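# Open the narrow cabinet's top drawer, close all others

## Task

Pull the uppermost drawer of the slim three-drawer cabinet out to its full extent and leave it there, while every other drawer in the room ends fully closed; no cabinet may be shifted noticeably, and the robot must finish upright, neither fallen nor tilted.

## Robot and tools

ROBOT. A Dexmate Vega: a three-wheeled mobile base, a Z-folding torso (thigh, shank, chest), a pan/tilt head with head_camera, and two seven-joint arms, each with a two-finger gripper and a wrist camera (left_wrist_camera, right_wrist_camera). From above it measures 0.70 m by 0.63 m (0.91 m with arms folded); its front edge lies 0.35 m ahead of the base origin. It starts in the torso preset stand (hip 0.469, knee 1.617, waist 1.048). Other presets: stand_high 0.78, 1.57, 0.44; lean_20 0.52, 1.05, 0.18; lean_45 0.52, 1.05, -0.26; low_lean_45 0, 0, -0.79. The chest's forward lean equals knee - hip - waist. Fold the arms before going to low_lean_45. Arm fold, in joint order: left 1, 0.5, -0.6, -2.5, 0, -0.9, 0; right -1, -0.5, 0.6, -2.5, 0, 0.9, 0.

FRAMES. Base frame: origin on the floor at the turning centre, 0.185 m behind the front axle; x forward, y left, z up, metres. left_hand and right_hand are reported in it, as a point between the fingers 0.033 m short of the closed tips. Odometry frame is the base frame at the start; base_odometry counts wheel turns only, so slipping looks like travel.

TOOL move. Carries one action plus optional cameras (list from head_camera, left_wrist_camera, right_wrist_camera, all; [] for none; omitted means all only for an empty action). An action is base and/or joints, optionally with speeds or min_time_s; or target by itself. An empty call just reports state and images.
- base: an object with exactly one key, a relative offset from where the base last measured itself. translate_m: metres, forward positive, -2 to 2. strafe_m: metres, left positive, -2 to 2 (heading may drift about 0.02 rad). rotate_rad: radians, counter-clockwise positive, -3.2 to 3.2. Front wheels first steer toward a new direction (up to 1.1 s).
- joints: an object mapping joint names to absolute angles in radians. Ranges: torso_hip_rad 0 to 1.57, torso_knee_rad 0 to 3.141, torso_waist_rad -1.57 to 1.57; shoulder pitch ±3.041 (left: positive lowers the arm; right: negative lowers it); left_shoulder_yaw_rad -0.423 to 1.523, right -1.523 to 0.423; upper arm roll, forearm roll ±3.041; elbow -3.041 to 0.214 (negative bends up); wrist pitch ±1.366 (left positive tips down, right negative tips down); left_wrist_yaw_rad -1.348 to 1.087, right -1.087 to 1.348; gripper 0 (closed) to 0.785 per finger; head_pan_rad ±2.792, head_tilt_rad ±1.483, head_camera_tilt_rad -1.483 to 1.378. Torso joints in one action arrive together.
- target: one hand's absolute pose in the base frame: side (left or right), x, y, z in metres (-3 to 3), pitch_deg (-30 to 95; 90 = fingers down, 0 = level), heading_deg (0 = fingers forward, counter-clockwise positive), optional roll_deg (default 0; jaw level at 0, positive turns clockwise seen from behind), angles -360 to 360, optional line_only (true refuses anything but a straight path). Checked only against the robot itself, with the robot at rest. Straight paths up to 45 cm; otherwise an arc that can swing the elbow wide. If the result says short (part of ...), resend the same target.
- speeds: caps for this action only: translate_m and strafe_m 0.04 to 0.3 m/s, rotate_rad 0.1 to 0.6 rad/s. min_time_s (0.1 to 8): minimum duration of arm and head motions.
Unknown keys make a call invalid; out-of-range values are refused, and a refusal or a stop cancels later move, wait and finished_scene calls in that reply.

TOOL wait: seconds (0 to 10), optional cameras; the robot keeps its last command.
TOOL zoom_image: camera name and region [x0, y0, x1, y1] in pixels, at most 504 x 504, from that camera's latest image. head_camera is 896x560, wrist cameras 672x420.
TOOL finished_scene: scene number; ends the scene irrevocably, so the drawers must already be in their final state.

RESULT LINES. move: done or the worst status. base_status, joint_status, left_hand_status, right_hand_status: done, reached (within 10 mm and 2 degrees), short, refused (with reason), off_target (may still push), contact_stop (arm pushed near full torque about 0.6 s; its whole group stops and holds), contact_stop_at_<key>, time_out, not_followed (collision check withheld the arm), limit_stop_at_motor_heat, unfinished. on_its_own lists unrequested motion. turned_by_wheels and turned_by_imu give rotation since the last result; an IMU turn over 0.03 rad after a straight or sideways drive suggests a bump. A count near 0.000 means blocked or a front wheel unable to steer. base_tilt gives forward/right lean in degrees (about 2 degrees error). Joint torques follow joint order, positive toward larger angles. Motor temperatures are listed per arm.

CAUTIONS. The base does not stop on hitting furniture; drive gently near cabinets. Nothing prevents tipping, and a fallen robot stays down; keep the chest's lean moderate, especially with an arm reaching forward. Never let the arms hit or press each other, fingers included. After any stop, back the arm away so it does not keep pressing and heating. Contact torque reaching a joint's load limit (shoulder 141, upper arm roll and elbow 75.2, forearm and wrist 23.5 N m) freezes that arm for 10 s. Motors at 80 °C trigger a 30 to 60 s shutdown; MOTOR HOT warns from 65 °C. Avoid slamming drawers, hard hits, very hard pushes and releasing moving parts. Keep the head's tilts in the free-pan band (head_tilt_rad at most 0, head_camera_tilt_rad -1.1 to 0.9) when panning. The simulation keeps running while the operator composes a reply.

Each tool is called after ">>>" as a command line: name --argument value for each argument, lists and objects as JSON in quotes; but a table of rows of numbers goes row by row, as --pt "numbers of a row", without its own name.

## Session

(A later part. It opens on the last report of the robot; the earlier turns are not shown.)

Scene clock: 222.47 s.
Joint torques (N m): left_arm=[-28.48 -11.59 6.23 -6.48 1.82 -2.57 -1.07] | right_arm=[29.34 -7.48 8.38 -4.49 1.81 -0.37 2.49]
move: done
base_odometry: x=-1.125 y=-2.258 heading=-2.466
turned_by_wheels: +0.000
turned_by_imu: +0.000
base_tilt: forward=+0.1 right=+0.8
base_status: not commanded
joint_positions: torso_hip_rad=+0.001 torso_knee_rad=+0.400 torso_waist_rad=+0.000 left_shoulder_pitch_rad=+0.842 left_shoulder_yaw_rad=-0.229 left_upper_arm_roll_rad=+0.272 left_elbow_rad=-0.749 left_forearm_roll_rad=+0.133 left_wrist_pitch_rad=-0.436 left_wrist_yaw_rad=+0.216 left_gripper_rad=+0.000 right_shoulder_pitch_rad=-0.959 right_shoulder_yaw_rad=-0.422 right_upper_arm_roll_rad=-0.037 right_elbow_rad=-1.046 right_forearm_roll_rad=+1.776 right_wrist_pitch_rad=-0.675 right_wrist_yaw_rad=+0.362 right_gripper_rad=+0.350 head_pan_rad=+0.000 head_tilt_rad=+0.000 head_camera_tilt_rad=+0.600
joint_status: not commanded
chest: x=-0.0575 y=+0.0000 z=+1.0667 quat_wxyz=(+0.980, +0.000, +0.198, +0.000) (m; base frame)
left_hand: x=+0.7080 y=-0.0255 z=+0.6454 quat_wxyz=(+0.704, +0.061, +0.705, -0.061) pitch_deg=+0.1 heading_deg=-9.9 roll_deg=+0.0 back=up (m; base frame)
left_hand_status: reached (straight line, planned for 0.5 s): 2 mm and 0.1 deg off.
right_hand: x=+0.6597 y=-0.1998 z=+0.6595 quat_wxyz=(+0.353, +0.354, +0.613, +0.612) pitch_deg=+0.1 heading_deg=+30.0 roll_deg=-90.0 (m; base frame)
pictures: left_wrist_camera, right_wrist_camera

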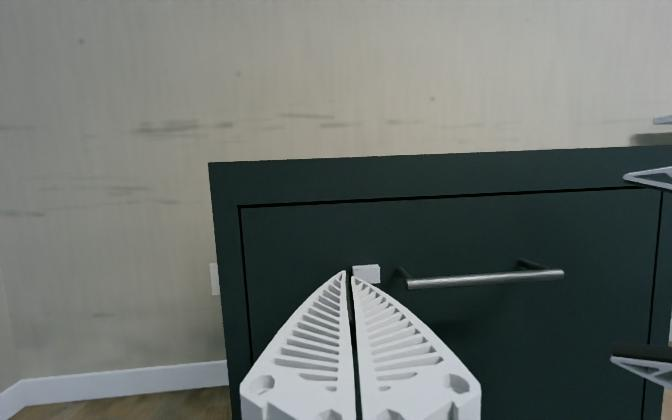

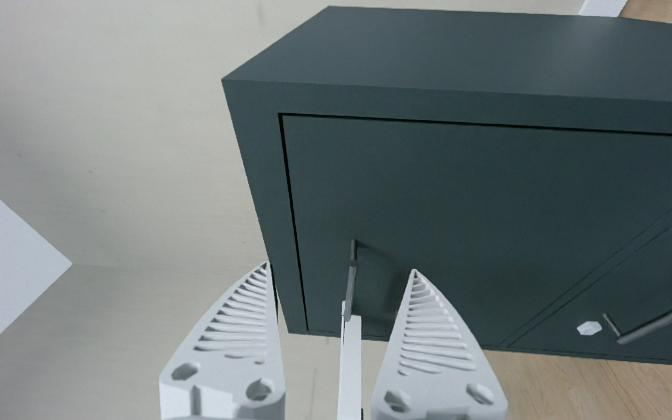

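>>> move --base '{"translate_m": -0.03}' --speeds '{"translate_m": 0.06}' --joints '{"left_gripper_rad": 0.1}'

>>> move --target '{"side": "left", "x": 0.71, "y": -0.028, "z": 0.648, "pitch_deg": 0, "heading_deg": -5, "roll_deg": 0}' --cameras '["left_wrist_camera", "right_wrist_camera"]'

>>> zoom_image --camera "left_wrist_camera" --region '[290, 220, 430, 320]'

Scene clock: 224.30 s.
Joint torques (N m): left_arm=[-27.31 -10.11 3.17 -7 0.72 -3.16 0.13] | right_arm=[28.33 -8.18 8.61 -4.97 1.72 0.13 2.55]
move: done
base_odometry: x=-1.102 y=-2.239 heading=-2.466
turned_by_wheels: +0.000
turned_by_imu: +0.000
base_tilt: forward=+0.1 right=+0.8
base_status: done
joint_positions: torso_hip_rad=+0.001 torso_knee_rad=+0.400 torso_waist_rad=+0.000 left_shoulder_pitch_rad=+0.841 left_shoulder_yaw_rad=-0.231 left_upper_arm_roll_rad=+0.273 left_elbow_rad=-0.745 left_forearm_roll_rad=+0.134 left_wrist_pitch_rad=-0.438 left_wrist_yaw_rad=+0.218 left_gripper_rad=+0.100 right_shoulder_pitch_rad=-0.959 right_shoulder_yaw_rad=-0.422 right_upper_arm_roll_rad=-0.037 right_elbow_rad=-1.046 right_forearm_roll_rad=+1.776 right_wrist_pitch_rad=-0.675 right_wrist_yaw_rad=+0.362 right_gripper_rad=+0.350 head_pan_rad=+0.000 head_tilt_rad=+0.000 head_camera_tilt_rad=+0.600
joint_status: all done
chest: x=-0.0574 y=+0.0000 z=+1.0667 quat_wxyz=(+0.980, +0.000, +0.198, +0.000) (m; base frame)
left_hand: x=+0.7079 y=-0.0267 z=+0.6455 quat_wxyz=(+0.704, +0.062, +0.705, -0.062) pitch_deg=+0.0 heading_deg=-10.0 roll_deg=+0.0 back=up (m; base frame)
right_hand: x=+0.6597 y=-0.1998 z=+0.6595 quat_wxyz=(+0.353, +0.354, +0.613, +0.612) pitch_deg=+0.1 heading_deg=+30.0 roll_deg=-90.0 (m; base frame)

Scene clock: 226.30 s.
Joint torques (N m): left_arm=[-27.28 -8.57 3.26 -4.83 0.77 -2.31 0.19] | right_arm=[29.79 -7.02 8.95 -6.63 1.64 -1.21 2.66]
move: done
base_odometry: x=-1.102 y=-2.239 heading=-2.466
turned_by_wheels: +0.000
turned_by_imu: +0.000
base_tilt: forward=+0.1 right=+0.7
base_status: not commanded
joint_positions: torso_hip_rad=+0.001 torso_knee_rad=+0.400 torso_waist_rad=+0.000 left_shoulder_pitch_rad=+0.771 left_shoulder_yaw_rad=-0.291 left_upper_arm_roll_rad=+0.281 left_elbow_rad=-0.590 left_forearm_roll_rad=+0.167 left_wrist_pitch_rad=-0.504 left_wrist_yaw_rad=+0.368 left_gripper_rad=+0.100 right_shoulder_pitch_rad=-0.959 right_shoulder_yaw_rad=-0.422 right_upper_arm_roll_rad=-0.037 right_elbow_rad=-1.046 right_forearm_roll_rad=+1.776 right_wrist_pitch_rad=-0.675 right_wrist_yaw_rad=+0.362 right_gripper_rad=+0.350 head_pan_rad=+0.000 head_tilt_rad=+0.000 head_camera_tilt_rad=+0.600
joint_status: not commanded
chest: x=-0.0574 y=+0.0000 z=+1.0667 quat_wxyz=(+0.980, +0.000, +0.198, +0.000) (m; base frame)
left_hand: x=+0.7099 y=-0.0277 z=+0.6475 quat_wxyz=(+0.706, +0.031, +0.707, -0.031) pitch_deg=+0.0 heading_deg=-5.1 roll_deg=+0.0 back=up (m; base frame)
left_hand_status: reached (straight line, planned for 0.8 s): 1 mm and 0.1 deg off.
right_hand: x=+0.6597 y=-0.1998 z=+0.6595 quat_wxyz=(+0.353, +0.354, +0.613, +0.612) pitch_deg=+0.1 heading_deg=+30.0 roll_deg=-90.0 (m; base frame)
pictures: left_wrist_camera, right_wrist_camera

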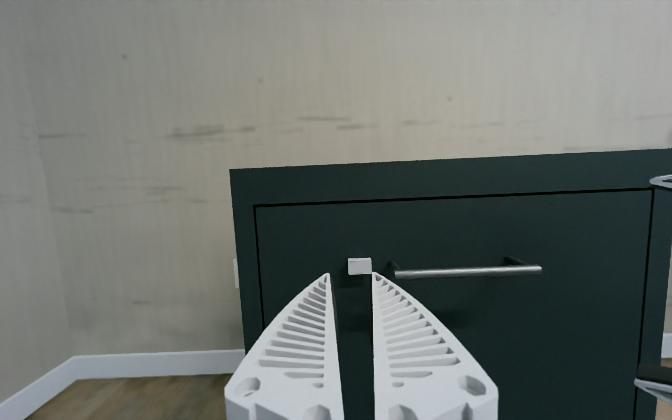

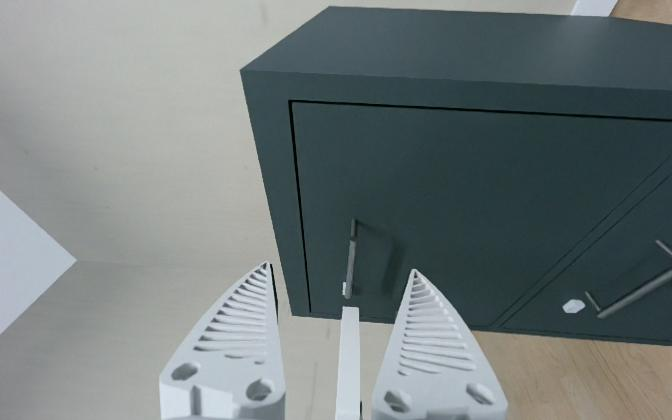

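Scaled by 3.600 from the camera's 672x420 image, which has a finer 960x600 frame.

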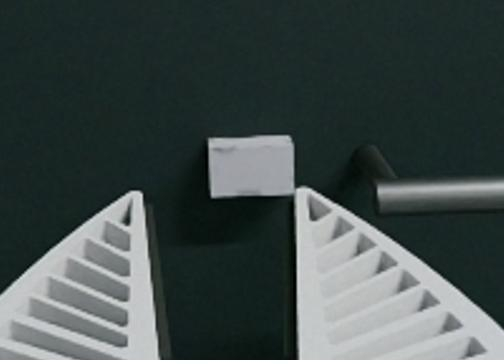

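>>> move --target '{"side": "left", "x": 0.71, "y": -0.037, "z": 0.648, "pitch_deg": 0, "heading_deg": -5, "roll_deg": 0, "line_only": true}'

>>> move --base '{"translate_m": 0.02}' --speeds '{"translate_m": 0.05}' --cameras '["left_wrist_camera", "right_wrist_camera"]'

>>> zoom_image --camera "left_wrist_camera" --region '[290, 220, 430, 320]'

Scene clock: 228.50 s.
Joint torques (N m): left_arm=[-27.46 -10.11 3.68 -5.11 0.97 -2.82 0.21] | right_arm=[27.89 -7.02 9.05 -5.99 1.79 -0.16 2.57]
move: done
base_odometry: x=-1.102 y=-2.239 heading=-2.466
turned_by_wheels: +0.000
turned_by_imu: +0.000
base_tilt: forward=+0.1 right=+0.8
base_status: not commanded
joint_positions: torso_hip_rad=+0.001 torso_knee_rad=+0.400 torso_waist_rad=+0.000 left_shoulder_pitch_rad=+0.717 left_shoulder_yaw_rad=-0.314 left_upper_arm_roll_rad=+0.286 left_elbow_rad=-0.477 left_forearm_roll_rad=+0.168 left_wrist_pitch_rad=-0.559 left_wrist_yaw_rad=+0.401 left_gripper_rad=+0.100 right_shoulder_pitch_rad=-0.959 right_shoulder_yaw_rad=-0.422 right_upper_arm_roll_rad=-0.037 right_elbow_rad=-1.046 right_forearm_roll_rad=+1.776 right_wrist_pitch_rad=-0.675 right_wrist_yaw_rad=+0.362 right_gripper_rad=+0.350 head_pan_rad=+0.000 head_tilt_rad=+0.000 head_camera_tilt_rad=+0.600
joint_status: not commanded
chest: x=-0.0574 y=+0.0000 z=+1.0667 quat_wxyz=(+0.980, +0.000, +0.198, +0.000) (m; base frame)
left_hand: x=+0.7099 y=-0.0365 z=+0.6476 quat_wxyz=(+0.706, +0.031, +0.707, -0.031) pitch_deg=+0.0 heading_deg=-5.0 roll_deg=+0.0 back=up (m; base frame)
left_hand_status: reached (straight line, planned for 0.7 s): 1 mm and 0.0 deg off.
right_hand: x=+0.6597 y=-0.1998 z=+0.6595 quat_wxyz=(+0.353, +0.354, +0.613, +0.612) pitch_deg=+0.1 heading_deg=+30.0 roll_deg=-90.0 (m; base frame)

Scene clock: 229.43 s.
Joint torques (N m): left_arm=[-26.29 -11.08 3.5 -5.36 0.93 -2.89 0.27] | right_arm=[29.14 -7.01 9.29 -5.18 1.51 0.92 2.51]
move: done
base_odometry: x=-1.117 y=-2.251 heading=-2.467
turned_by_wheels: +0.000
turned_by_imu: -0.001
base_tilt: forward=+0.1 right=+0.7
base_status: done
joint_positions: torso_hip_rad=+0.001 torso_knee_rad=+0.400 torso_waist_rad=+0.000 left_shoulder_pitch_rad=+0.716 left_shoulder_yaw_rad=-0.314 left_upper_arm_roll_rad=+0.287 left_elbow_rad=-0.473 left_forearm_roll_rad=+0.168 left_wrist_pitch_rad=-0.560 left_wrist_yaw_rad=+0.402 left_gripper_rad=+0.100 right_shoulder_pitch_rad=-0.959 right_shoulder_yaw_rad=-0.422 right_upper_arm_roll_rad=-0.037 right_elbow_rad=-1.046 right_forearm_roll_rad=+1.776 right_wrist_pitch_rad=-0.675 right_wrist_yaw_rad=+0.362 right_gripper_rad=+0.350 head_pan_rad=+0.000 head_tilt_rad=+0.000 head_camera_tilt_rad=+0.600
joint_status: not commanded
chest: x=-0.0574 y=+0.0000 z=+1.0667 quat_wxyz=(+0.980, +0.000, +0.198, +0.000) (m; base frame)
left_hand: x=+0.7099 y=-0.0367 z=+0.6476 quat_wxyz=(+0.706, +0.031, +0.707, -0.031) pitch_deg=+0.0 heading_deg=-5.0 roll_deg=+0.0 back=up (m; base frame)
right_hand: x=+0.6597 y=-0.1998 z=+0.6595 quat_wxyz=(+0.353, +0.354, +0.613, +0.612) pitch_deg=+0.1 heading_deg=+30.0 roll_deg=-90.0 (m; base frame)
pictures: left_wrist_camera, right_wrist_camera

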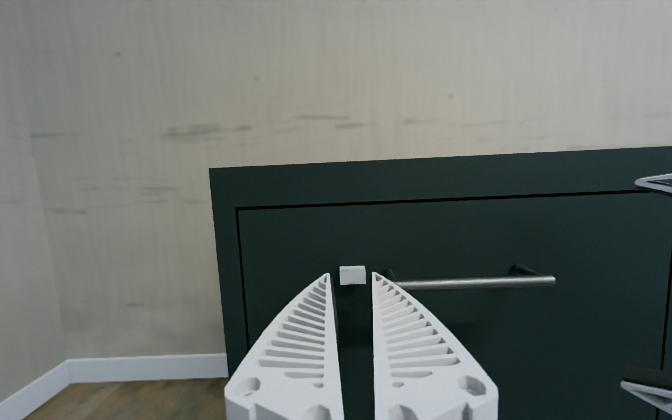

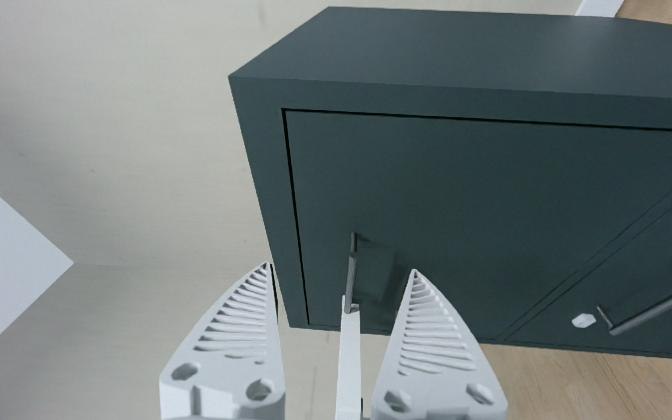

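Scaled by 3.600 from the camera's 672x420 image, which has a finer 960x600 frame.

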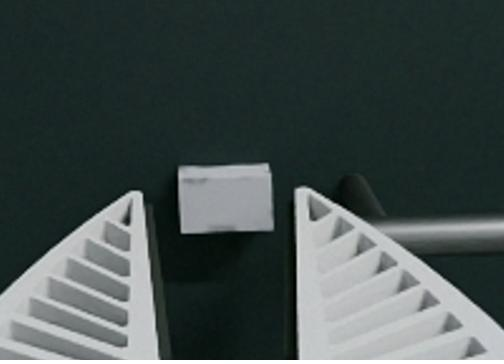

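>>> move --base '{"translate_m": 0.012}' --speeds '{"translate_m": 0.04}' --cameras '["left_wrist_camera"]'

>>> zoom_image --camera "left_wrist_camera" --region '[290, 220, 430, 320]'

>>> move --joints '{"left_gripper_rad": 0.0}' --cameras '["left_wrist_camera", "right_wrist_camera"]'

>>> zoom_image --camera "left_wrist_camera" --region '[290, 220, 430, 320]'

Scene clock: 230.80 s.
Joint torques (N m): left_arm=[-30.71 -8.06 -0.32 -8.17 1.33 -2.72 -0.48] | right_arm=[28.43 -6.48 8.66 -4.89 1.66 0.25 2.34]
move: done
base_odometry: x=-1.127 y=-2.259 heading=-2.467
turned_by_wheels: +0.000
turned_by_imu: +0.000
base_tilt: forward=+0.0 right=+0.8
base_status: done
joint_positions: torso_hip_rad=+0.001 torso_knee_rad=+0.400 torso_waist_rad=+0.000 left_shoulder_pitch_rad=+0.716 left_shoulder_yaw_rad=-0.315 left_upper_arm_roll_rad=+0.287 left_elbow_rad=-0.473 left_forearm_roll_rad=+0.168 left_wrist_pitch_rad=-0.560 left_wrist_yaw_rad=+0.402 left_gripper_rad=+0.100 right_shoulder_pitch_rad=-0.959 right_shoulder_yaw_rad=-0.422 right_upper_arm_roll_rad=-0.037 right_elbow_rad=-1.046 right_forearm_roll_rad=+1.776 right_wrist_pitch_rad=-0.675 right_wrist_yaw_rad=+0.362 right_gripper_rad=+0.350 head_pan_rad=+0.000 head_tilt_rad=+0.000 head_camera_tilt_rad=+0.600
joint_status: not commanded
chest: x=-0.0574 y=+0.0000 z=+1.0667 quat_wxyz=(+0.980, +0.000, +0.198, +0.000) (m; base frame)
left_hand: x=+0.7098 y=-0.0369 z=+0.6475 quat_wxyz=(+0.706, +0.031, +0.707, -0.031) pitch_deg=+0.1 heading_deg=-5.0 roll_deg=+0.0 back=up (m; base frame)
right_hand: x=+0.6597 y=-0.1998 z=+0.6595 quat_wxyz=(+0.353, +0.354, +0.613, +0.612) pitch_deg=+0.1 heading_deg=+30.0 roll_deg=-90.0 (m; base frame)
pictures: left_wrist_camera

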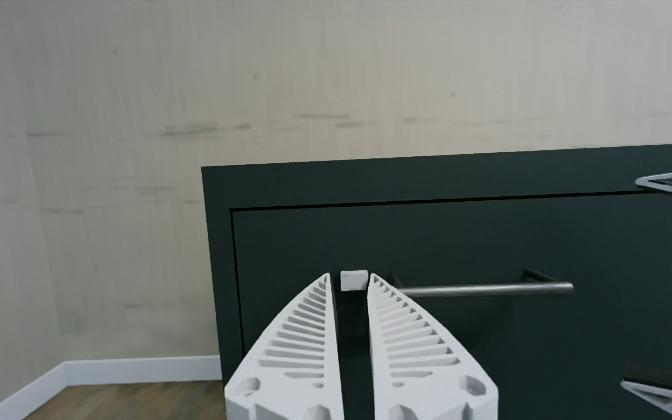

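Scaled by 3.600 from the camera's 672x420 image, which has a finer 960x600 frame.

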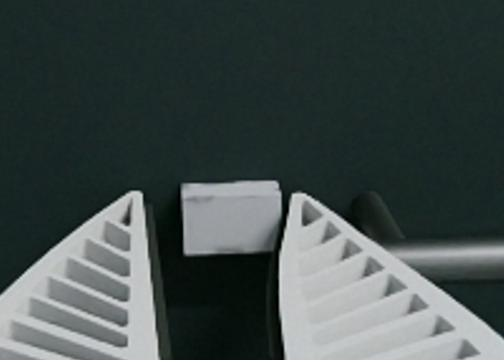

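Scene clock: 231.37 s.
Joint torques (N m): left_arm=[-27.69 -9.34 -0.99 -6.39 0.43 -2.78 0.55] | right_arm=[27.47 -6.69 8.31 -6.16 1.66 0.35 2.52]
move: done
base_odometry: x=-1.127 y=-2.259 heading=-2.467
turned_by_wheels: +0.000
turned_by_imu: +0.000
base_tilt: forward=+0.1 right=+0.8
base_status: not commanded
joint_positions: torso_hip_rad=+0.001 torso_knee_rad=+0.400 torso_waist_rad=+0.000 left_shoulder_pitch_rad=+0.715 left_shoulder_yaw_rad=-0.315 left_upper_arm_roll_rad=+0.287 left_elbow_rad=-0.473 left_forearm_roll_rad=+0.168 left_wrist_pitch_rad=-0.560 left_wrist_yaw_rad=+0.402 left_gripper_rad=+0.000 right_shoulder_pitch_rad=-0.959 right_shoulder_yaw_rad=-0.422 right_upper_arm_roll_rad=-0.037 right_elbow_rad=-1.046 right_forearm_roll_rad=+1.776 right_wrist_pitch_rad=-0.675 right_wrist_yaw_rad=+0.362 right_gripper_rad=+0.350 head_pan_rad=+0.000 head_tilt_rad=+0.000 head_camera_tilt_rad=+0.600
joint_status: all done
chest: x=-0.0574 y=+0.0000 z=+1.0667 quat_wxyz=(+0.980, +0.000, +0.198, +0.000) (m; base frame)
left_hand: x=+0.7098 y=-0.0370 z=+0.6476 quat_wxyz=(+0.706, +0.031, +0.707, -0.031) pitch_deg=+0.0 heading_deg=-5.0 roll_deg=+0.0 back=up (m; base frame)
right_hand: x=+0.6597 y=-0.1998 z=+0.6595 quat_wxyz=(+0.353, +0.354, +0.613, +0.612) pitch_deg=+0.1 heading_deg=+30.0 roll_deg=-90.0 (m; base frame)
pictures: left_wrist_camera, right_wrist_camera

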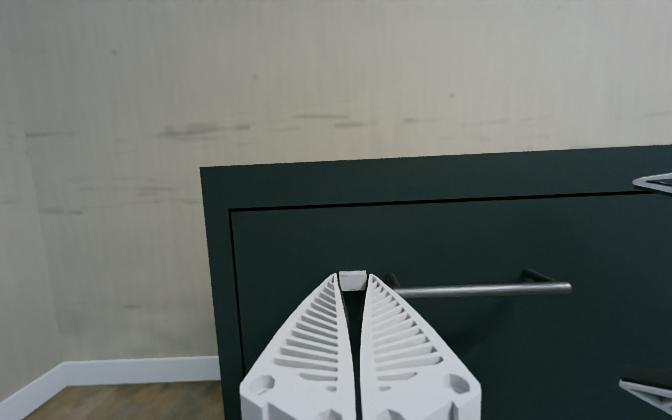

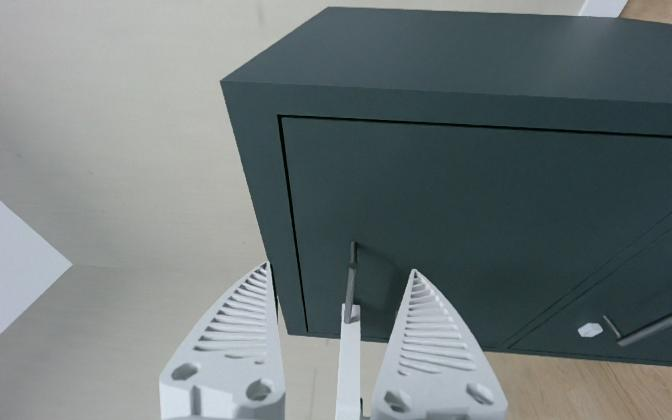

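Scaled by 3.600 from the camera's 672x420 image, which has a finer 960x600 frame.

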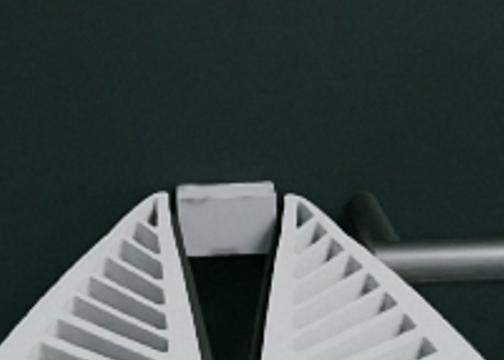

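>>> move --target '{"side": "left", "x": 0.71, "y": -0.022, "z": 0.648, "pitch_deg": 0, "heading_deg": -5, "roll_deg": 0, "line_only": true}' --cameras '["left_wrist_camera"]'

>>> zoom_image --camera "left_wrist_camera" --region '[290, 220, 430, 320]'

>>> move --target '{"side": "left", "x": 0.708, "y": -0.05, "z": 0.648, "pitch_deg": 0, "heading_deg": -5, "roll_deg": 0, "line_only": true}' --cameras '["left_wrist_camera"]'

>>> zoom_image --camera "left_wrist_camera" --region '[290, 220, 430, 320]'

Scene clock: 233.80 s.
Joint torques (N m): left_arm=[-17.68 5.28 -13.33 -8.25 -2.99 -2.74 4.21] | right_arm=[27.42 -6.32 8.49 -5.27 1.52 -0.19 2.25]
move: done
base_odometry: x=-1.127 y=-2.259 heading=-2.467
turned_by_wheels: +0.000
turned_by_imu: +0.000
base_tilt: forward=+0.0 right=+0.8
base_status: not commanded
joint_positions: torso_hip_rad=+0.001 torso_knee_rad=+0.400 torso_waist_rad=+0.000 left_shoulder_pitch_rad=+0.792 left_shoulder_yaw_rad=-0.283 left_upper_arm_roll_rad=+0.277 left_elbow_rad=-0.634 left_forearm_roll_rad=+0.169 left_wrist_pitch_rad=-0.484 left_wrist_yaw_rad=+0.354 left_gripper_rad=+0.000 right_shoulder_pitch_rad=-0.959 right_shoulder_yaw_rad=-0.422 right_upper_arm_roll_rad=-0.037 right_elbow_rad=-1.046 right_forearm_roll_rad=+1.776 right_wrist_pitch_rad=-0.675 right_wrist_yaw_rad=+0.362 right_gripper_rad=+0.350 head_pan_rad=+0.000 head_tilt_rad=+0.000 head_camera_tilt_rad=+0.600
joint_status: not commanded
chest: x=-0.0574 y=+0.0000 z=+1.0667 quat_wxyz=(+0.980, +0.000, +0.198, +0.000) (m; base frame)
left_hand: x=+0.7098 y=-0.0240 z=+0.6481 quat_wxyz=(+0.706, +0.032, +0.706, -0.032) pitch_deg=+0.0 heading_deg=-5.2 roll_deg=+0.0 back=up (m; base frame)
left_hand_status: reached (straight line, planned for 0.9 s): 2 mm and 0.2 deg off.
right_hand: x=+0.6597 y=-0.1998 z=+0.6595 quat_wxyz=(+0.353, +0.354, +0.613, +0.612) pitch_deg=+0.1 heading_deg=+30.0 roll_deg=-90.0 (m; base frame)
pictures: left_wrist_camera

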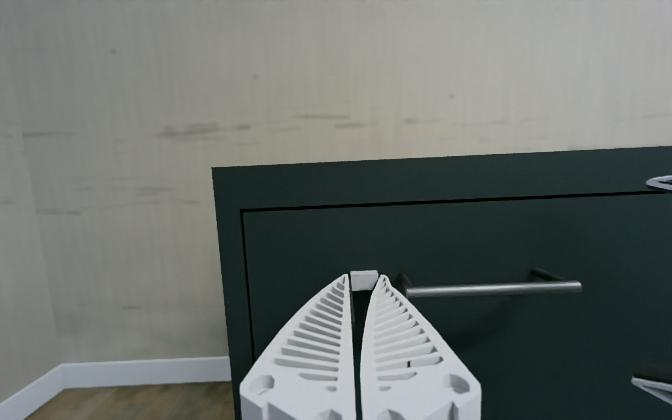

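Scaled by 3.600 from the camera's 672x420 image, which has a finer 960x600 frame.

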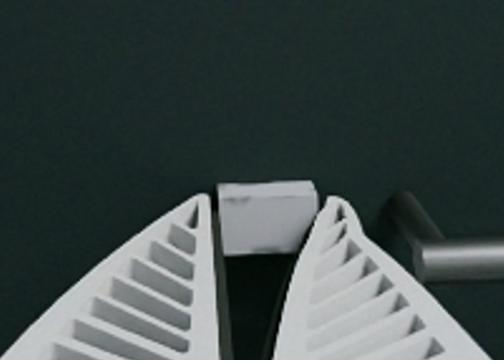

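Scene clock: 234.10 s.
Joint torques (N m): left_arm=[-17.11 5.17 -13.64 -8.41 -3.07 -2.48 4.07] | right_arm=[27.2 -6.48 8.3 -5.69 1.65 0.11 2.29]
move: refused
base_odometry: x=-1.127 y=-2.259 heading=-2.467
turned_by_wheels: +0.000
turned_by_imu: +0.000
base_tilt: forward=+0.0 right=+0.8
base_status: not commanded
joint_positions: torso_hip_rad=+0.001 torso_knee_rad=+0.400 torso_waist_rad=+0.000 left_shoulder_pitch_rad=+0.793 left_shoulder_yaw_rad=-0.282 left_upper_arm_roll_rad=+0.277 left_elbow_rad=-0.636 left_forearm_roll_rad=+0.169 left_wrist_pitch_rad=-0.483 left_wrist_yaw_rad=+0.354 left_gripper_rad=+0.000 right_shoulder_pitch_rad=-0.959 right_shoulder_yaw_rad=-0.422 right_upper_arm_roll_rad=-0.037 right_elbow_rad=-1.046 right_forearm_roll_rad=+1.776 right_wrist_pitch_rad=-0.675 right_wrist_yaw_rad=+0.362 right_gripper_rad=+0.350 head_pan_rad=+0.000 head_tilt_rad=+0.000 head_camera_tilt_rad=+0.600
joint_status: not commanded
chest: x=-0.0574 y=+0.0000 z=+1.0667 quat_wxyz=(+0.980, +0.000, +0.198, +0.000) (m; base frame)
left_hand: x=+0.7097 y=-0.0239 z=+0.6481 quat_wxyz=(+0.706, +0.032, +0.706, -0.032) pitch_deg=+0.0 heading_deg=-5.2 roll_deg=+0.0 back=up (m; base frame)
left_hand_status: refused: no posture of the arm gets there (out of reach): the closest leaves the hand 0.2 cm and 0 deg from the pose. Nothing moved.
right_hand: x=+0.6597 y=-0.1998 z=+0.6595 quat_wxyz=(+0.353, +0.354, +0.613, +0.612) pitch_deg=+0.1 heading_deg=+30.0 roll_deg=-90.0 (m; base frame)
pictures: left_wrist_camera

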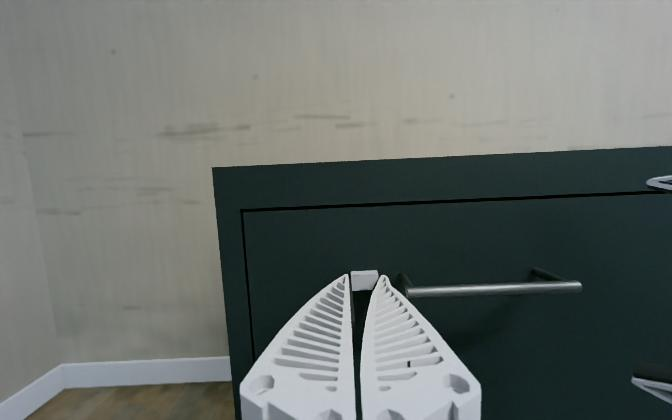

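Scaled by 3.600 from the camera's 672x420 image, which has a finer 960x600 frame.

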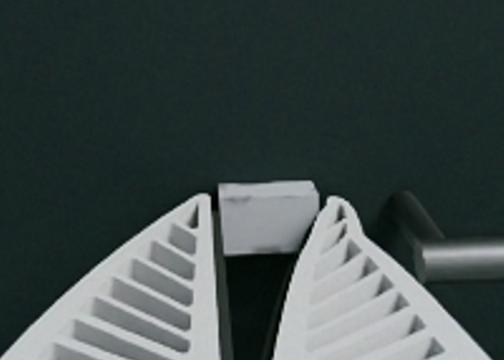

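>>> move --target '{"side": "left", "x": 0.705, "y": -0.047, "z": 0.648, "pitch_deg": 0, "heading_deg": -6, "roll_deg": 0, "line_only": true}' --cameras '["left_wrist_camera"]'

>>> zoom_image --camera "left_wrist_camera" --region '[290, 220, 430, 320]'

Scene clock: 236.27 s.
Joint torques (N m): left_arm=[-23.93 -15.56 9.45 -6.38 2.97 -3.02 -1.78] | right_arm=[28.06 -7.19 8.33 -5.48 1.52 -0.15 2.31]
move: done
base_odometry: x=-1.127 y=-2.259 heading=-2.467
turned_by_wheels: +0.000
turned_by_imu: +0.001
base_tilt: forward=+0.1 right=+0.7
base_status: not commanded
joint_positions: torso_hip_rad=+0.001 torso_knee_rad=+0.400 torso_waist_rad=+0.000 left_shoulder_pitch_rad=+0.747 left_shoulder_yaw_rad=-0.315 left_upper_arm_roll_rad=+0.292 left_elbow_rad=-0.528 left_forearm_roll_rad=+0.176 left_wrist_pitch_rad=-0.534 left_wrist_yaw_rad=+0.388 left_gripper_rad=+0.000 right_shoulder_pitch_rad=-0.959 right_shoulder_yaw_rad=-0.422 right_upper_arm_roll_rad=-0.037 right_elbow_rad=-1.046 right_forearm_roll_rad=+1.776 right_wrist_pitch_rad=-0.675 right_wrist_yaw_rad=+0.362 right_gripper_rad=+0.350 head_pan_rad=+0.000 head_tilt_rad=+0.000 head_camera_tilt_rad=+0.600
joint_status: not commanded
chest: x=-0.0574 y=+0.0000 z=+1.0667 quat_wxyz=(+0.980, +0.000, +0.198, +0.000) (m; base frame)
left_hand: x=+0.7053 y=-0.0453 z=+0.6475 quat_wxyz=(+0.706, +0.036, +0.707, -0.036) pitch_deg=+0.1 heading_deg=-5.9 roll_deg=+0.0 back=up (m; base frame)
left_hand_status: reached (straight line, planned for 0.7 s): 2 mm and 0.1 deg off.
right_hand: x=+0.6597 y=-0.1998 z=+0.6595 quat_wxyz=(+0.353, +0.354, +0.613, +0.612) pitch_deg=+0.1 heading_deg=+30.0 roll_deg=-90.0 (m; base frame)
pictures: left_wrist_camera

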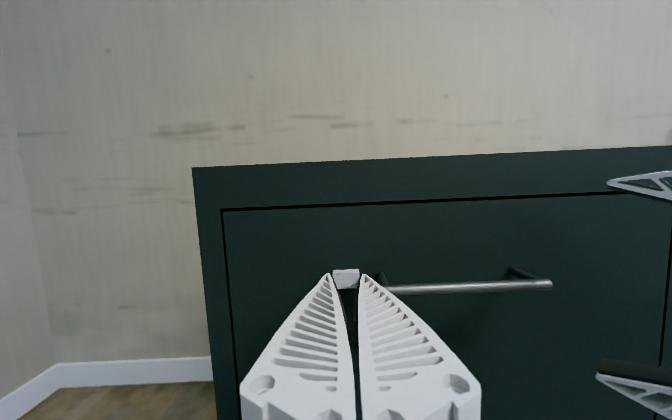

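Scaled by 3.600 from the camera's 672x420 image, which has a finer 960x600 frame.

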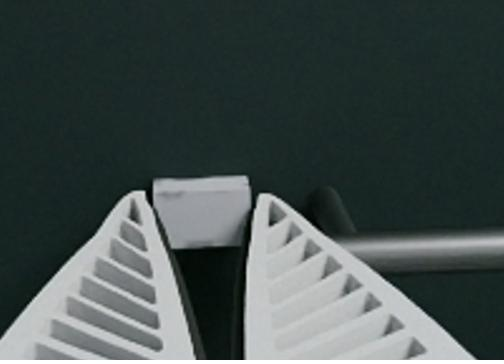

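>>> move --joints '{"left_gripper_rad": 0.1}'

>>> move --base '{"translate_m": -0.035}' --speeds '{"translate_m": 0.06}'

>>> move --target '{"side": "left", "x": 0.705, "y": -0.037, "z": 0.645, "pitch_deg": 0, "heading_deg": -5, "roll_deg": 0, "line_only": true}'

>>> move --joints '{"left_gripper_rad": 0.0}'

>>> move --target '{"side": "right", "x": 0.70, "y": -0.15, "z": 0.66, "pitch_deg": 0, "heading_deg": 30, "roll_deg": 90, "line_only": true}' --cameras '["left_wrist_camera", "right_wrist_camera"]'

>>> zoom_image --camera "right_wrist_camera" --region '[270, 180, 430, 360]'

Scene clock: 237.37 s.
Joint torques (N m): left_arm=[-26.66 -18.64 10.71 -5.9 3.24 -2.17 -2.45] | right_arm=[28.71 -5.75 8.19 -5.4 1.63 0.45 2.49]
move: done
base_odometry: x=-1.127 y=-2.259 heading=-2.467
turned_by_wheels: +0.000
turned_by_imu: +0.000
base_tilt: forward=+0.0 right=+0.7
base_status: not commanded
joint_positions: torso_hip_rad=+0.001 torso_knee_rad=+0.400 torso_waist_rad=+0.000 left_shoulder_pitch_rad=+0.746 left_shoulder_yaw_rad=-0.316 left_upper_arm_roll_rad=+0.293 left_elbow_rad=-0.524 left_forearm_roll_rad=+0.177 left_wrist_pitch_rad=-0.535 left_wrist_yaw_rad=+0.389 left_gripper_rad=+0.100 right_shoulder_pitch_rad=-0.959 right_shoulder_yaw_rad=-0.422 right_upper_arm_roll_rad=-0.037 right_elbow_rad=-1.046 right_forearm_roll_rad=+1.776 right_wrist_pitch_rad=-0.675 right_wrist_yaw_rad=+0.362 right_gripper_rad=+0.350 head_pan_rad=+0.000 head_tilt_rad=+0.000 head_camera_tilt_rad=+0.600
joint_status: all done
chest: x=-0.0574 y=+0.0000 z=+1.0667 quat_wxyz=(+0.980, +0.000, +0.198, +0.000) (m; base frame)
left_hand: x=+0.7051 y=-0.0458 z=+0.6474 quat_wxyz=(+0.706, +0.036, +0.707, -0.036) pitch_deg=+0.1 heading_deg=-5.9 roll_deg=+0.0 back=up (m; base frame)
right_hand: x=+0.6597 y=-0.1998 z=+0.6595 quat_wxyz=(+0.353, +0.354, +0.613, +0.612) pitch_deg=+0.1 heading_deg=+30.0 roll_deg=-90.0 (m; base frame)

Scene clock: 238.53 s.
Joint torques (N m): left_arm=[-26.66 -9.32 3.64 -6.69 1.01 -2.32 -0.12] | right_arm=[28.32 -6.65 8.73 -6.01 1.6 0.07 2.41]
move: done
base_odometry: x=-1.099 y=-2.237 heading=-2.467
turned_by_wheels: +0.000
turned_by_imu: +0.000
base_tilt: forward=+0.1 right=+0.8
base_status: done
joint_positions: torso_hip_rad=+0.001 torso_knee_rad=+0.400 torso_waist_rad=+0.000 left_shoulder_pitch_rad=+0.746 left_shoulder_yaw_rad=-0.316 left_upper_arm_roll_rad=+0.293 left_elbow_rad=-0.524 left_forearm_roll_rad=+0.177 left_wrist_pitch_rad=-0.536 left_wrist_yaw_rad=+0.388 left_gripper_rad=+0.100 right_shoulder_pitch_rad=-0.959 right_shoulder_yaw_rad=-0.422 right_upper_arm_roll_rad=-0.037 right_elbow_rad=-1.046 right_forearm_roll_rad=+1.776 right_wrist_pitch_rad=-0.675 right_wrist_yaw_rad=+0.362 right_gripper_rad=+0.350 head_pan_rad=+0.000 head_tilt_rad=+0.000 head_camera_tilt_rad=+0.600
joint_status: not commanded
chest: x=-0.0574 y=+0.0000 z=+1.0667 quat_wxyz=(+0.980, +0.000, +0.198, +0.000) (m; base frame)
left_hand: x=+0.7049 y=-0.0467 z=+0.6476 quat_wxyz=(+0.706, +0.037, +0.706, -0.037) pitch_deg=+0.0 heading_deg=-6.0 roll_deg=+0.0 back=up (m; base frame)
right_hand: x=+0.6597 y=-0.1998 z=+0.6595 quat_wxyz=(+0.353, +0.354, +0.613, +0.612) pitch_deg=+0.1 heading_deg=+30.0 roll_deg=-90.0 (m; base frame)

Scene clock: 239.27 s.
Joint torques (N m): left_arm=[-28.36 -5.16 -2.15 -7.31 0.71 -3.35 0.48] | right_arm=[29.27 -6.62 8.36 -5.88 1.56 -0.12 2.37]
move: done
base_odometry: x=-1.099 y=-2.237 heading=-2.467
turned_by_wheels: +0.000
turned_by_imu: +0.000
base_tilt: forward=+0.0 right=+0.7
base_status: not commanded
joint_positions: torso_hip_rad=+0.001 torso_knee_rad=+0.400 torso_waist_rad=+0.000 left_shoulder_pitch_rad=+0.745 left_shoulder_yaw_rad=-0.312 left_upper_arm_roll_rad=+0.290 left_elbow_rad=-0.515 left_forearm_roll_rad=+0.176 left_wrist_pitch_rad=-0.545 left_wrist_yaw_rad=+0.397 left_gripper_rad=+0.100 right_shoulder_pitch_rad=-0.959 right_shoulder_yaw_rad=-0.422 right_upper_arm_roll_rad=-0.037 right_elbow_rad=-1.046 right_forearm_roll_rad=+1.776 right_wrist_pitch_rad=-0.675 right_wrist_yaw_rad=+0.362 right_gripper_rad=+0.350 head_pan_rad=+0.000 head_tilt_rad=+0.000 head_camera_tilt_rad=+0.600
joint_status: not commanded
chest: x=-0.0574 y=+0.0000 z=+1.0667 quat_wxyz=(+0.980, +0.000, +0.198, +0.000) (m; base frame)
left_hand: x=+0.7048 y=-0.0396 z=+0.6454 quat_wxyz=(+0.706, +0.032, +0.707, -0.032) pitch_deg=+0.0 heading_deg=-5.3 roll_deg=+0.0 back=up (m; base frame)
left_hand_status: reached (straight line, planned for 0.2 s): 3 mm and 0.3 deg off.
right_hand: x=+0.6597 y=-0.1998 z=+0.6595 quat_wxyz=(+0.353, +0.354, +0.613, +0.612) pitch_deg=+0.1 heading_deg=+30.0 roll_deg=-90.0 (m; base frame)

Scene clock: 239.83 s.
Joint torques (N m): left_arm=[-27.7 -4.84 -1.85 -4.94 0.75 -3.58 0.56] | right_arm=[26.5 -7.61 8.59 -6.43 1.61 -0.23 2.51]
move: done
base_odometry: x=-1.099 y=-2.237 heading=-2.467
turned_by_wheels: +0.000
turned_by_imu: +0.000
base_tilt: forward=+0.0 right=+0.8
base_status: not commanded
joint_positions: torso_hip_rad=+0.001 torso_knee_rad=+0.400 torso_waist_rad=+0.000 left_shoulder_pitch_rad=+0.744 left_shoulder_yaw_rad=-0.312 left_upper_arm_roll_rad=+0.289 left_elbow_rad=-0.513 left_forearm_roll_rad=+0.176 left_wrist_pitch_rad=-0.548 left_wrist_yaw_rad=+0.400 left_gripper_rad=+0.000 right_shoulder_pitch_rad=-0.959 right_shoulder_yaw_rad=-0.422 right_upper_arm_roll_rad=-0.037 right_elbow_rad=-1.046 right_forearm_roll_rad=+1.776 right_wrist_pitch_rad=-0.675 right_wrist_yaw_rad=+0.362 right_gripper_rad=+0.350 head_pan_rad=+0.000 head_tilt_rad=+0.000 head_camera_tilt_rad=+0.600
joint_status: all done
chest: x=-0.0574 y=+0.0000 z=+1.0667 quat_wxyz=(+0.980, +0.000, +0.198, +0.000) (m; base frame)
left_hand: x=+0.7048 y=-0.0378 z=+0.6449 quat_wxyz=(+0.706, +0.031, +0.707, -0.031) pitch_deg=+0.0 heading_deg=-5.1 roll_deg=+0.0 back=up (m; base frame)
right_hand: x=+0.6597 y=-0.1998 z=+0.6595 quat_wxyz=(+0.353, +0.354, +0.613, +0.612) pitch_deg=+0.1 heading_deg=+30.0 roll_deg=-90.0 (m; base frame)

Scene clock: 240.13 s.
Joint torques (N m): left_arm=[-27.36 -4.94 -2.15 -6.37 0.65 -3.56 0.01] | right_arm=[27.79 -6.85 7.93 -5.29 1.67 0.34 2.32]
move: refused
base_odometry: x=-1.099 y=-2.237 heading=-2.467
turned_by_wheels: +0.000
turned_by_imu: +0.000
base_tilt: forward=+0.0 right=+0.8
base_status: not commanded
joint_positions: torso_hip_rad=+0.001 torso_knee_rad=+0.400 torso_waist_rad=+0.000 left_shoulder_pitch_rad=+0.744 left_shoulder_yaw_rad=-0.311 left_upper_arm_roll_rad=+0.289 left_elbow_rad=-0.513 left_forearm_roll_rad=+0.176 left_wrist_pitch_rad=-0.548 left_wrist_yaw_rad=+0.400 left_gripper_rad=+0.000 right_shoulder_pitch_rad=-0.959 right_shoulder_yaw_rad=-0.422 right_upper_arm_roll_rad=-0.037 right_elbow_rad=-1.046 right_forearm_roll_rad=+1.776 right_wrist_pitch_rad=-0.675 right_wrist_yaw_rad=+0.362 right_gripper_rad=+0.350 head_pan_rad=+0.000 head_tilt_rad=+0.000 head_camera_tilt_rad=+0.600
joint_status: not commanded
chest: x=-0.0574 y=+0.0000 z=+1.0667 quat_wxyz=(+0.980, +0.000, +0.198, +0.000) (m; base frame)
left_hand: x=+0.7048 y=-0.0375 z=+0.6448 quat_wxyz=(+0.706, +0.031, +0.707, -0.031) pitch_deg=+0.0 heading_deg=-5.0 roll_deg=+0.0 back=up (m; base frame)
right_hand: x=+0.6597 y=-0.1998 z=+0.6595 quat_wxyz=(+0.353, +0.354, +0.613, +0.612) pitch_deg=+0.1 heading_deg=+30.0 roll_deg=-90.0 (m; base frame)
right_hand_status: refused: the best posture that gets there brings the right finger within 1.2 cm of the left finger (limit 2.6). Nothing moved.
pictures: left_wrist_camera, right_wrist_camera

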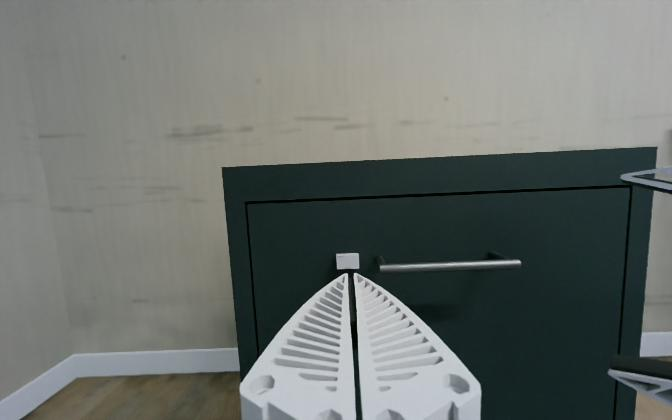

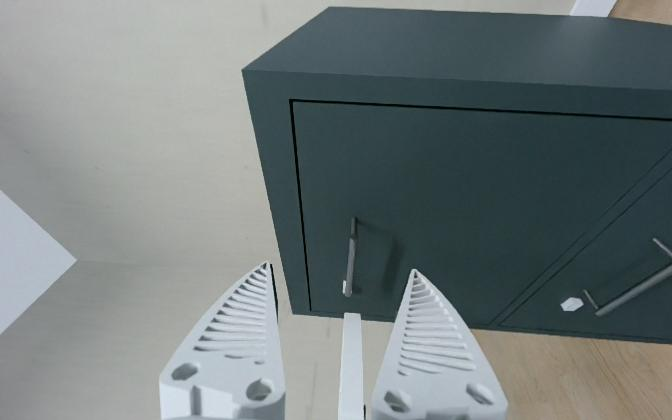

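Scaled by 2.800 from the camera's 672x420 image, which has a finer 960x600 frame.

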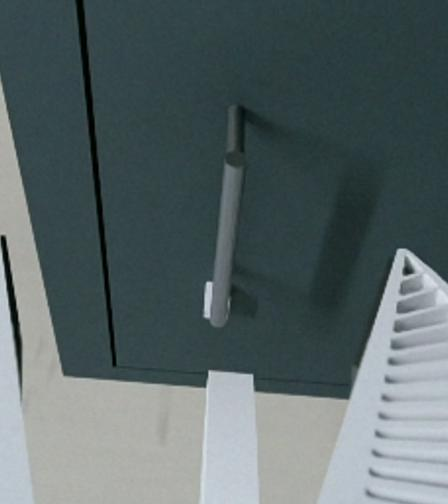

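>>> move --base '{"translate_m": 0.038}' --speeds '{"translate_m": 0.05}' --cameras '["left_wrist_camera", "right_wrist_camera"]'

>>> zoom_image --camera "right_wrist_camera" --region '[290, 200, 410, 380]'

Scene clock: 241.80 s.
Joint torques (N m): left_arm=[-39.1 -4.86 -1.96 -12.26 0.46 -3.11 0.14] | right_arm=[27.29 -7.06 8.71 -5.77 1.45 -0.08 2.45]
move: done
base_odometry: x=-1.129 y=-2.261 heading=-2.467
turned_by_wheels: +0.000
turned_by_imu: -0.001
base_tilt: forward=+0.1 right=+0.7
base_status: done
joint_positions: torso_hip_rad=+0.001 torso_knee_rad=+0.400 torso_waist_rad=+0.000 left_shoulder_pitch_rad=+0.745 left_shoulder_yaw_rad=-0.311 left_upper_arm_roll_rad=+0.289 left_elbow_rad=-0.512 left_forearm_roll_rad=+0.176 left_wrist_pitch_rad=-0.548 left_wrist_yaw_rad=+0.400 left_gripper_rad=+0.000 right_shoulder_pitch_rad=-0.959 right_shoulder_yaw_rad=-0.422 right_upper_arm_roll_rad=-0.037 right_elbow_rad=-1.046 right_forearm_roll_rad=+1.776 right_wrist_pitch_rad=-0.675 right_wrist_yaw_rad=+0.362 right_gripper_rad=+0.350 head_pan_rad=+0.000 head_tilt_rad=+0.000 head_camera_tilt_rad=+0.600
joint_status: not commanded
chest: x=-0.0575 y=+0.0000 z=+1.0667 quat_wxyz=(+0.980, +0.000, +0.198, +0.000) (m; base frame)
left_hand: x=+0.7045 y=-0.0372 z=+0.6441 quat_wxyz=(+0.706, +0.031, +0.707, -0.031) pitch_deg=+0.1 heading_deg=-5.0 roll_deg=+0.0 back=up (m; base frame)
right_hand: x=+0.6597 y=-0.1998 z=+0.6596 quat_wxyz=(+0.353, +0.354, +0.613, +0.612) pitch_deg=+0.0 heading_deg=+30.0 roll_deg=-90.0 (m; base frame)
pictures: left_wrist_camera, right_wrist_camera

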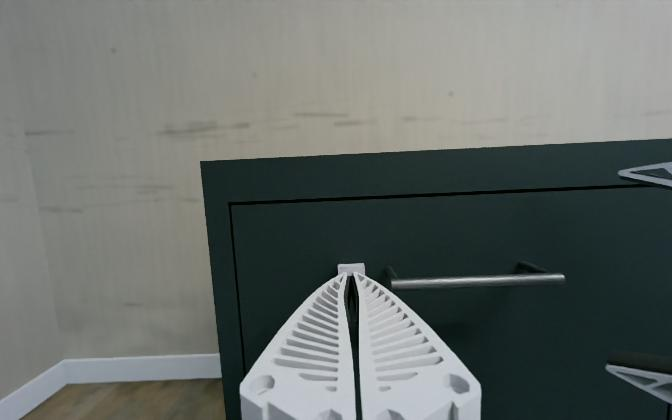

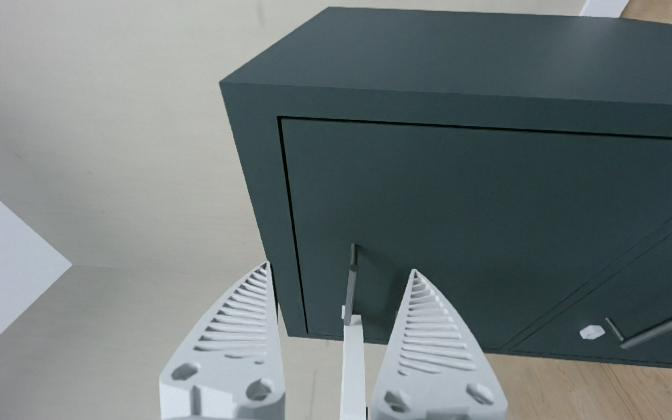

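Scaled by 2.800 from the camera's 672x420 image, which has a finer 960x600 frame.

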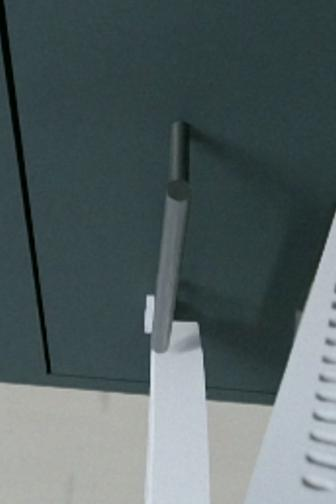

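>>> move --joints '{"right_shoulder_pitch_rad": -1.057, "right_shoulder_yaw_rad": -0.2, "right_upper_arm_roll_rad": -0.085, "right_elbow_rad": -1.262, "right_forearm_roll_rad": 1.68, "right_wrist_pitch_rad": -0.33, "right_wrist_yaw_rad": 0.2}' --min_time_s 2 --cameras '["left_wrist_camera", "right_wrist_camera"]'

Scene clock: 245.70 s.
Joint torques (N m): left_arm=[-39.9 -4.12 -2.37 -13.09 0.27 -3.27 -0.12] | right_arm=[8.44 -0.57 -0.1 -9.52 0.51 0.57 2.18]
move: done
base_odometry: x=-1.129 y=-2.261 heading=-2.467
turned_by_wheels: +0.000
turned_by_imu: +0.000
base_tilt: forward=+0.0 right=+0.8
base_status: not commanded
joint_positions: torso_hip_rad=+0.001 torso_knee_rad=+0.400 torso_waist_rad=+0.000 left_shoulder_pitch_rad=+0.745 left_shoulder_yaw_rad=-0.311 left_upper_arm_roll_rad=+0.289 left_elbow_rad=-0.512 left_forearm_roll_rad=+0.176 left_wrist_pitch_rad=-0.548 left_wrist_yaw_rad=+0.400 left_gripper_rad=+0.000 right_shoulder_pitch_rad=-1.055 right_shoulder_yaw_rad=-0.203 right_upper_arm_roll_rad=-0.084 right_elbow_rad=-1.259 right_forearm_roll_rad=+1.681 right_wrist_pitch_rad=-0.334 right_wrist_yaw_rad=+0.202 right_gripper_rad=+0.350 head_pan_rad=+0.000 head_tilt_rad=+0.000 head_camera_tilt_rad=+0.600
joint_status: all done
chest: x=-0.0575 y=+0.0000 z=+1.0667 quat_wxyz=(+0.980, +0.000, +0.198, +0.000) (m; base frame)
left_hand: x=+0.7045 y=-0.0372 z=+0.6441 quat_wxyz=(+0.706, +0.031, +0.707, -0.031) pitch_deg=+0.1 heading_deg=-5.0 roll_deg=+0.0 back=up (m; base frame)
right_hand: x=+0.6793 y=-0.1393 z=+0.6458 quat_wxyz=(+0.404, +0.398, +0.596, +0.568) pitch_deg=+1.5 heading_deg=+20.9 roll_deg=+88.3 (m; base frame)
pictures: left_wrist_camera, right_wrist_camera

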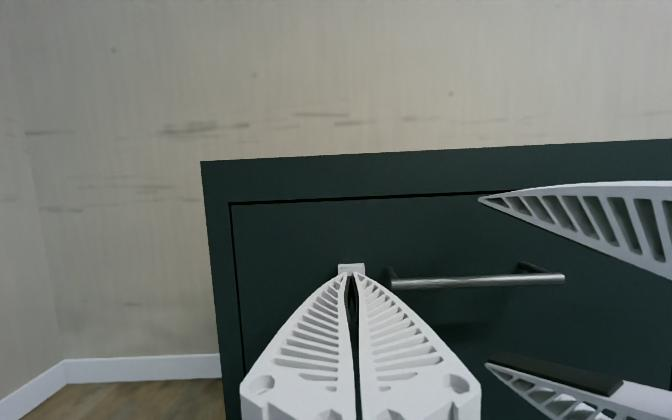

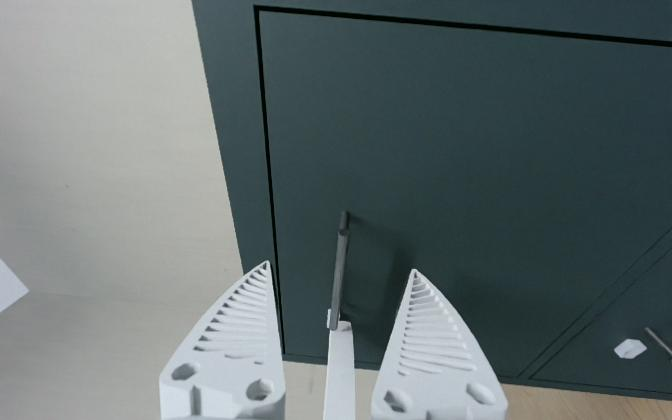

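>>> move --joints '{"right_shoulder_pitch_rad": -1.01, "right_shoulder_yaw_rad": -0.222, "right_elbow_rad": -1.2, "right_wrist_pitch_rad": -0.33, "right_wrist_yaw_rad": 0.225}'

>>> move --joints '{"right_gripper_rad": 0.0}' --cameras '["left_wrist_camera", "right_wrist_camera"]'

Scene clock: 247.30 s.
Joint torques (N m): left_arm=[-40.48 -6.11 -2.44 -11.62 0.38 -2.67 -0.19] | right_arm=[30.82 -3.77 -0.18 -5.24 0.59 0.36 2.61]
move: done
base_odometry: x=-1.129 y=-2.261 heading=-2.467
turned_by_wheels: +0.000
turned_by_imu: +0.000
base_tilt: forward=+0.0 right=+0.8
base_status: not commanded
joint_positions: torso_hip_rad=+0.001 torso_knee_rad=+0.400 torso_waist_rad=+0.000 left_shoulder_pitch_rad=+0.745 left_shoulder_yaw_rad=-0.311 left_upper_arm_roll_rad=+0.289 left_elbow_rad=-0.512 left_forearm_roll_rad=+0.176 left_wrist_pitch_rad=-0.548 left_wrist_yaw_rad=+0.400 left_gripper_rad=+0.000 right_shoulder_pitch_rad=-1.013 right_shoulder_yaw_rad=-0.221 right_upper_arm_roll_rad=-0.085 right_elbow_rad=-1.204 right_forearm_roll_rad=+1.680 right_wrist_pitch_rad=-0.330 right_wrist_yaw_rad=+0.223 right_gripper_rad=+0.350 head_pan_rad=+0.000 head_tilt_rad=+0.000 head_camera_tilt_rad=+0.600
joint_status: all done
chest: x=-0.0575 y=+0.0000 z=+1.0667 quat_wxyz=(+0.980, +0.000, +0.198, +0.000) (m; base frame)
left_hand: x=+0.7045 y=-0.0372 z=+0.6441 quat_wxyz=(+0.706, +0.031, +0.707, -0.031) pitch_deg=+0.1 heading_deg=-5.0 roll_deg=+0.0 back=up (m; base frame)
right_hand: x=+0.6928 y=-0.1564 z=+0.6479 quat_wxyz=(+0.414, +0.397, +0.595, +0.562) pitch_deg=+1.4 heading_deg=+19.9 roll_deg=+87.3 (m; base frame)

Scene clock: 248.20 s.
Joint torques (N m): left_arm=[-42.69 -6.08 -3.19 -12.32 0.52 -2.88 0.02] | right_arm=[31.33 -5.67 0.88 -6.21 0.79 0.46 4.29]
move: done
base_odometry: x=-1.129 y=-2.261 heading=-2.467
turned_by_wheels: +0.000
turned_by_imu: +0.000
base_tilt: forward=+0.1 right=+0.8
base_status: not commanded
joint_positions: torso_hip_rad=+0.001 torso_knee_rad=+0.400 torso_waist_rad=+0.000 left_shoulder_pitch_rad=+0.745 left_shoulder_yaw_rad=-0.311 left_upper_arm_roll_rad=+0.289 left_elbow_rad=-0.512 left_forearm_roll_rad=+0.176 left_wrist_pitch_rad=-0.548 left_wrist_yaw_rad=+0.400 left_gripper_rad=+0.000 right_shoulder_pitch_rad=-1.011 right_shoulder_yaw_rad=-0.222 right_upper_arm_roll_rad=-0.085 right_elbow_rad=-1.200 right_forearm_roll_rad=+1.680 right_wrist_pitch_rad=-0.330 right_wrist_yaw_rad=+0.224 right_gripper_rad=+0.000 head_pan_rad=+0.000 head_tilt_rad=+0.000 head_camera_tilt_rad=+0.600
joint_status: all done
chest: x=-0.0575 y=+0.0000 z=+1.0667 quat_wxyz=(+0.980, +0.000, +0.198, +0.000) (m; base frame)
left_hand: x=+0.7045 y=-0.0372 z=+0.6441 quat_wxyz=(+0.706, +0.031, +0.707, -0.031) pitch_deg=+0.1 heading_deg=-5.0 roll_deg=+0.0 back=up (m; base frame)
right_hand: x=+0.6936 y=-0.1574 z=+0.6479 quat_wxyz=(+0.415, +0.397, +0.596, +0.562) pitch_deg=+1.4 heading_deg=+19.8 roll_deg=+87.2 (m; base frame)
pictures: left_wrist_camera, right_wrist_camera

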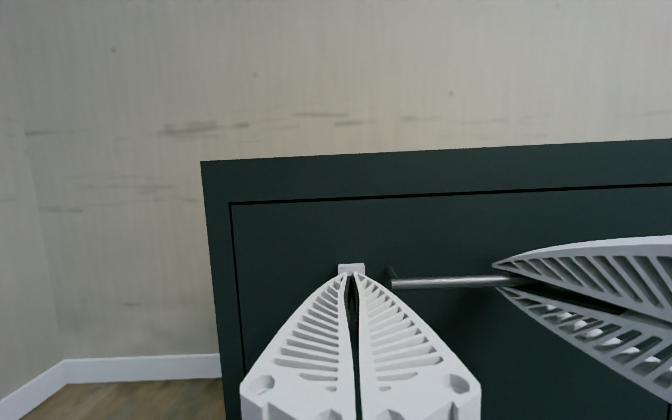

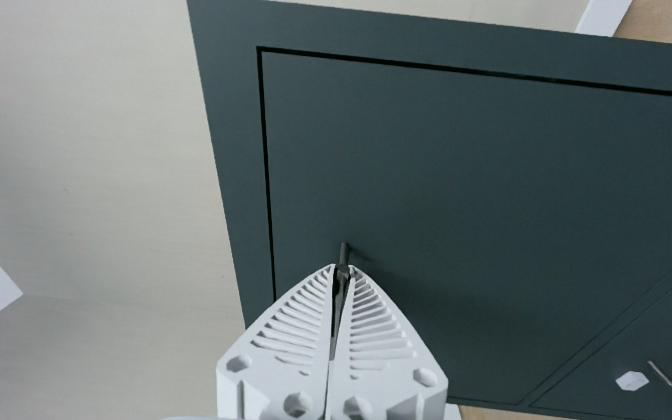

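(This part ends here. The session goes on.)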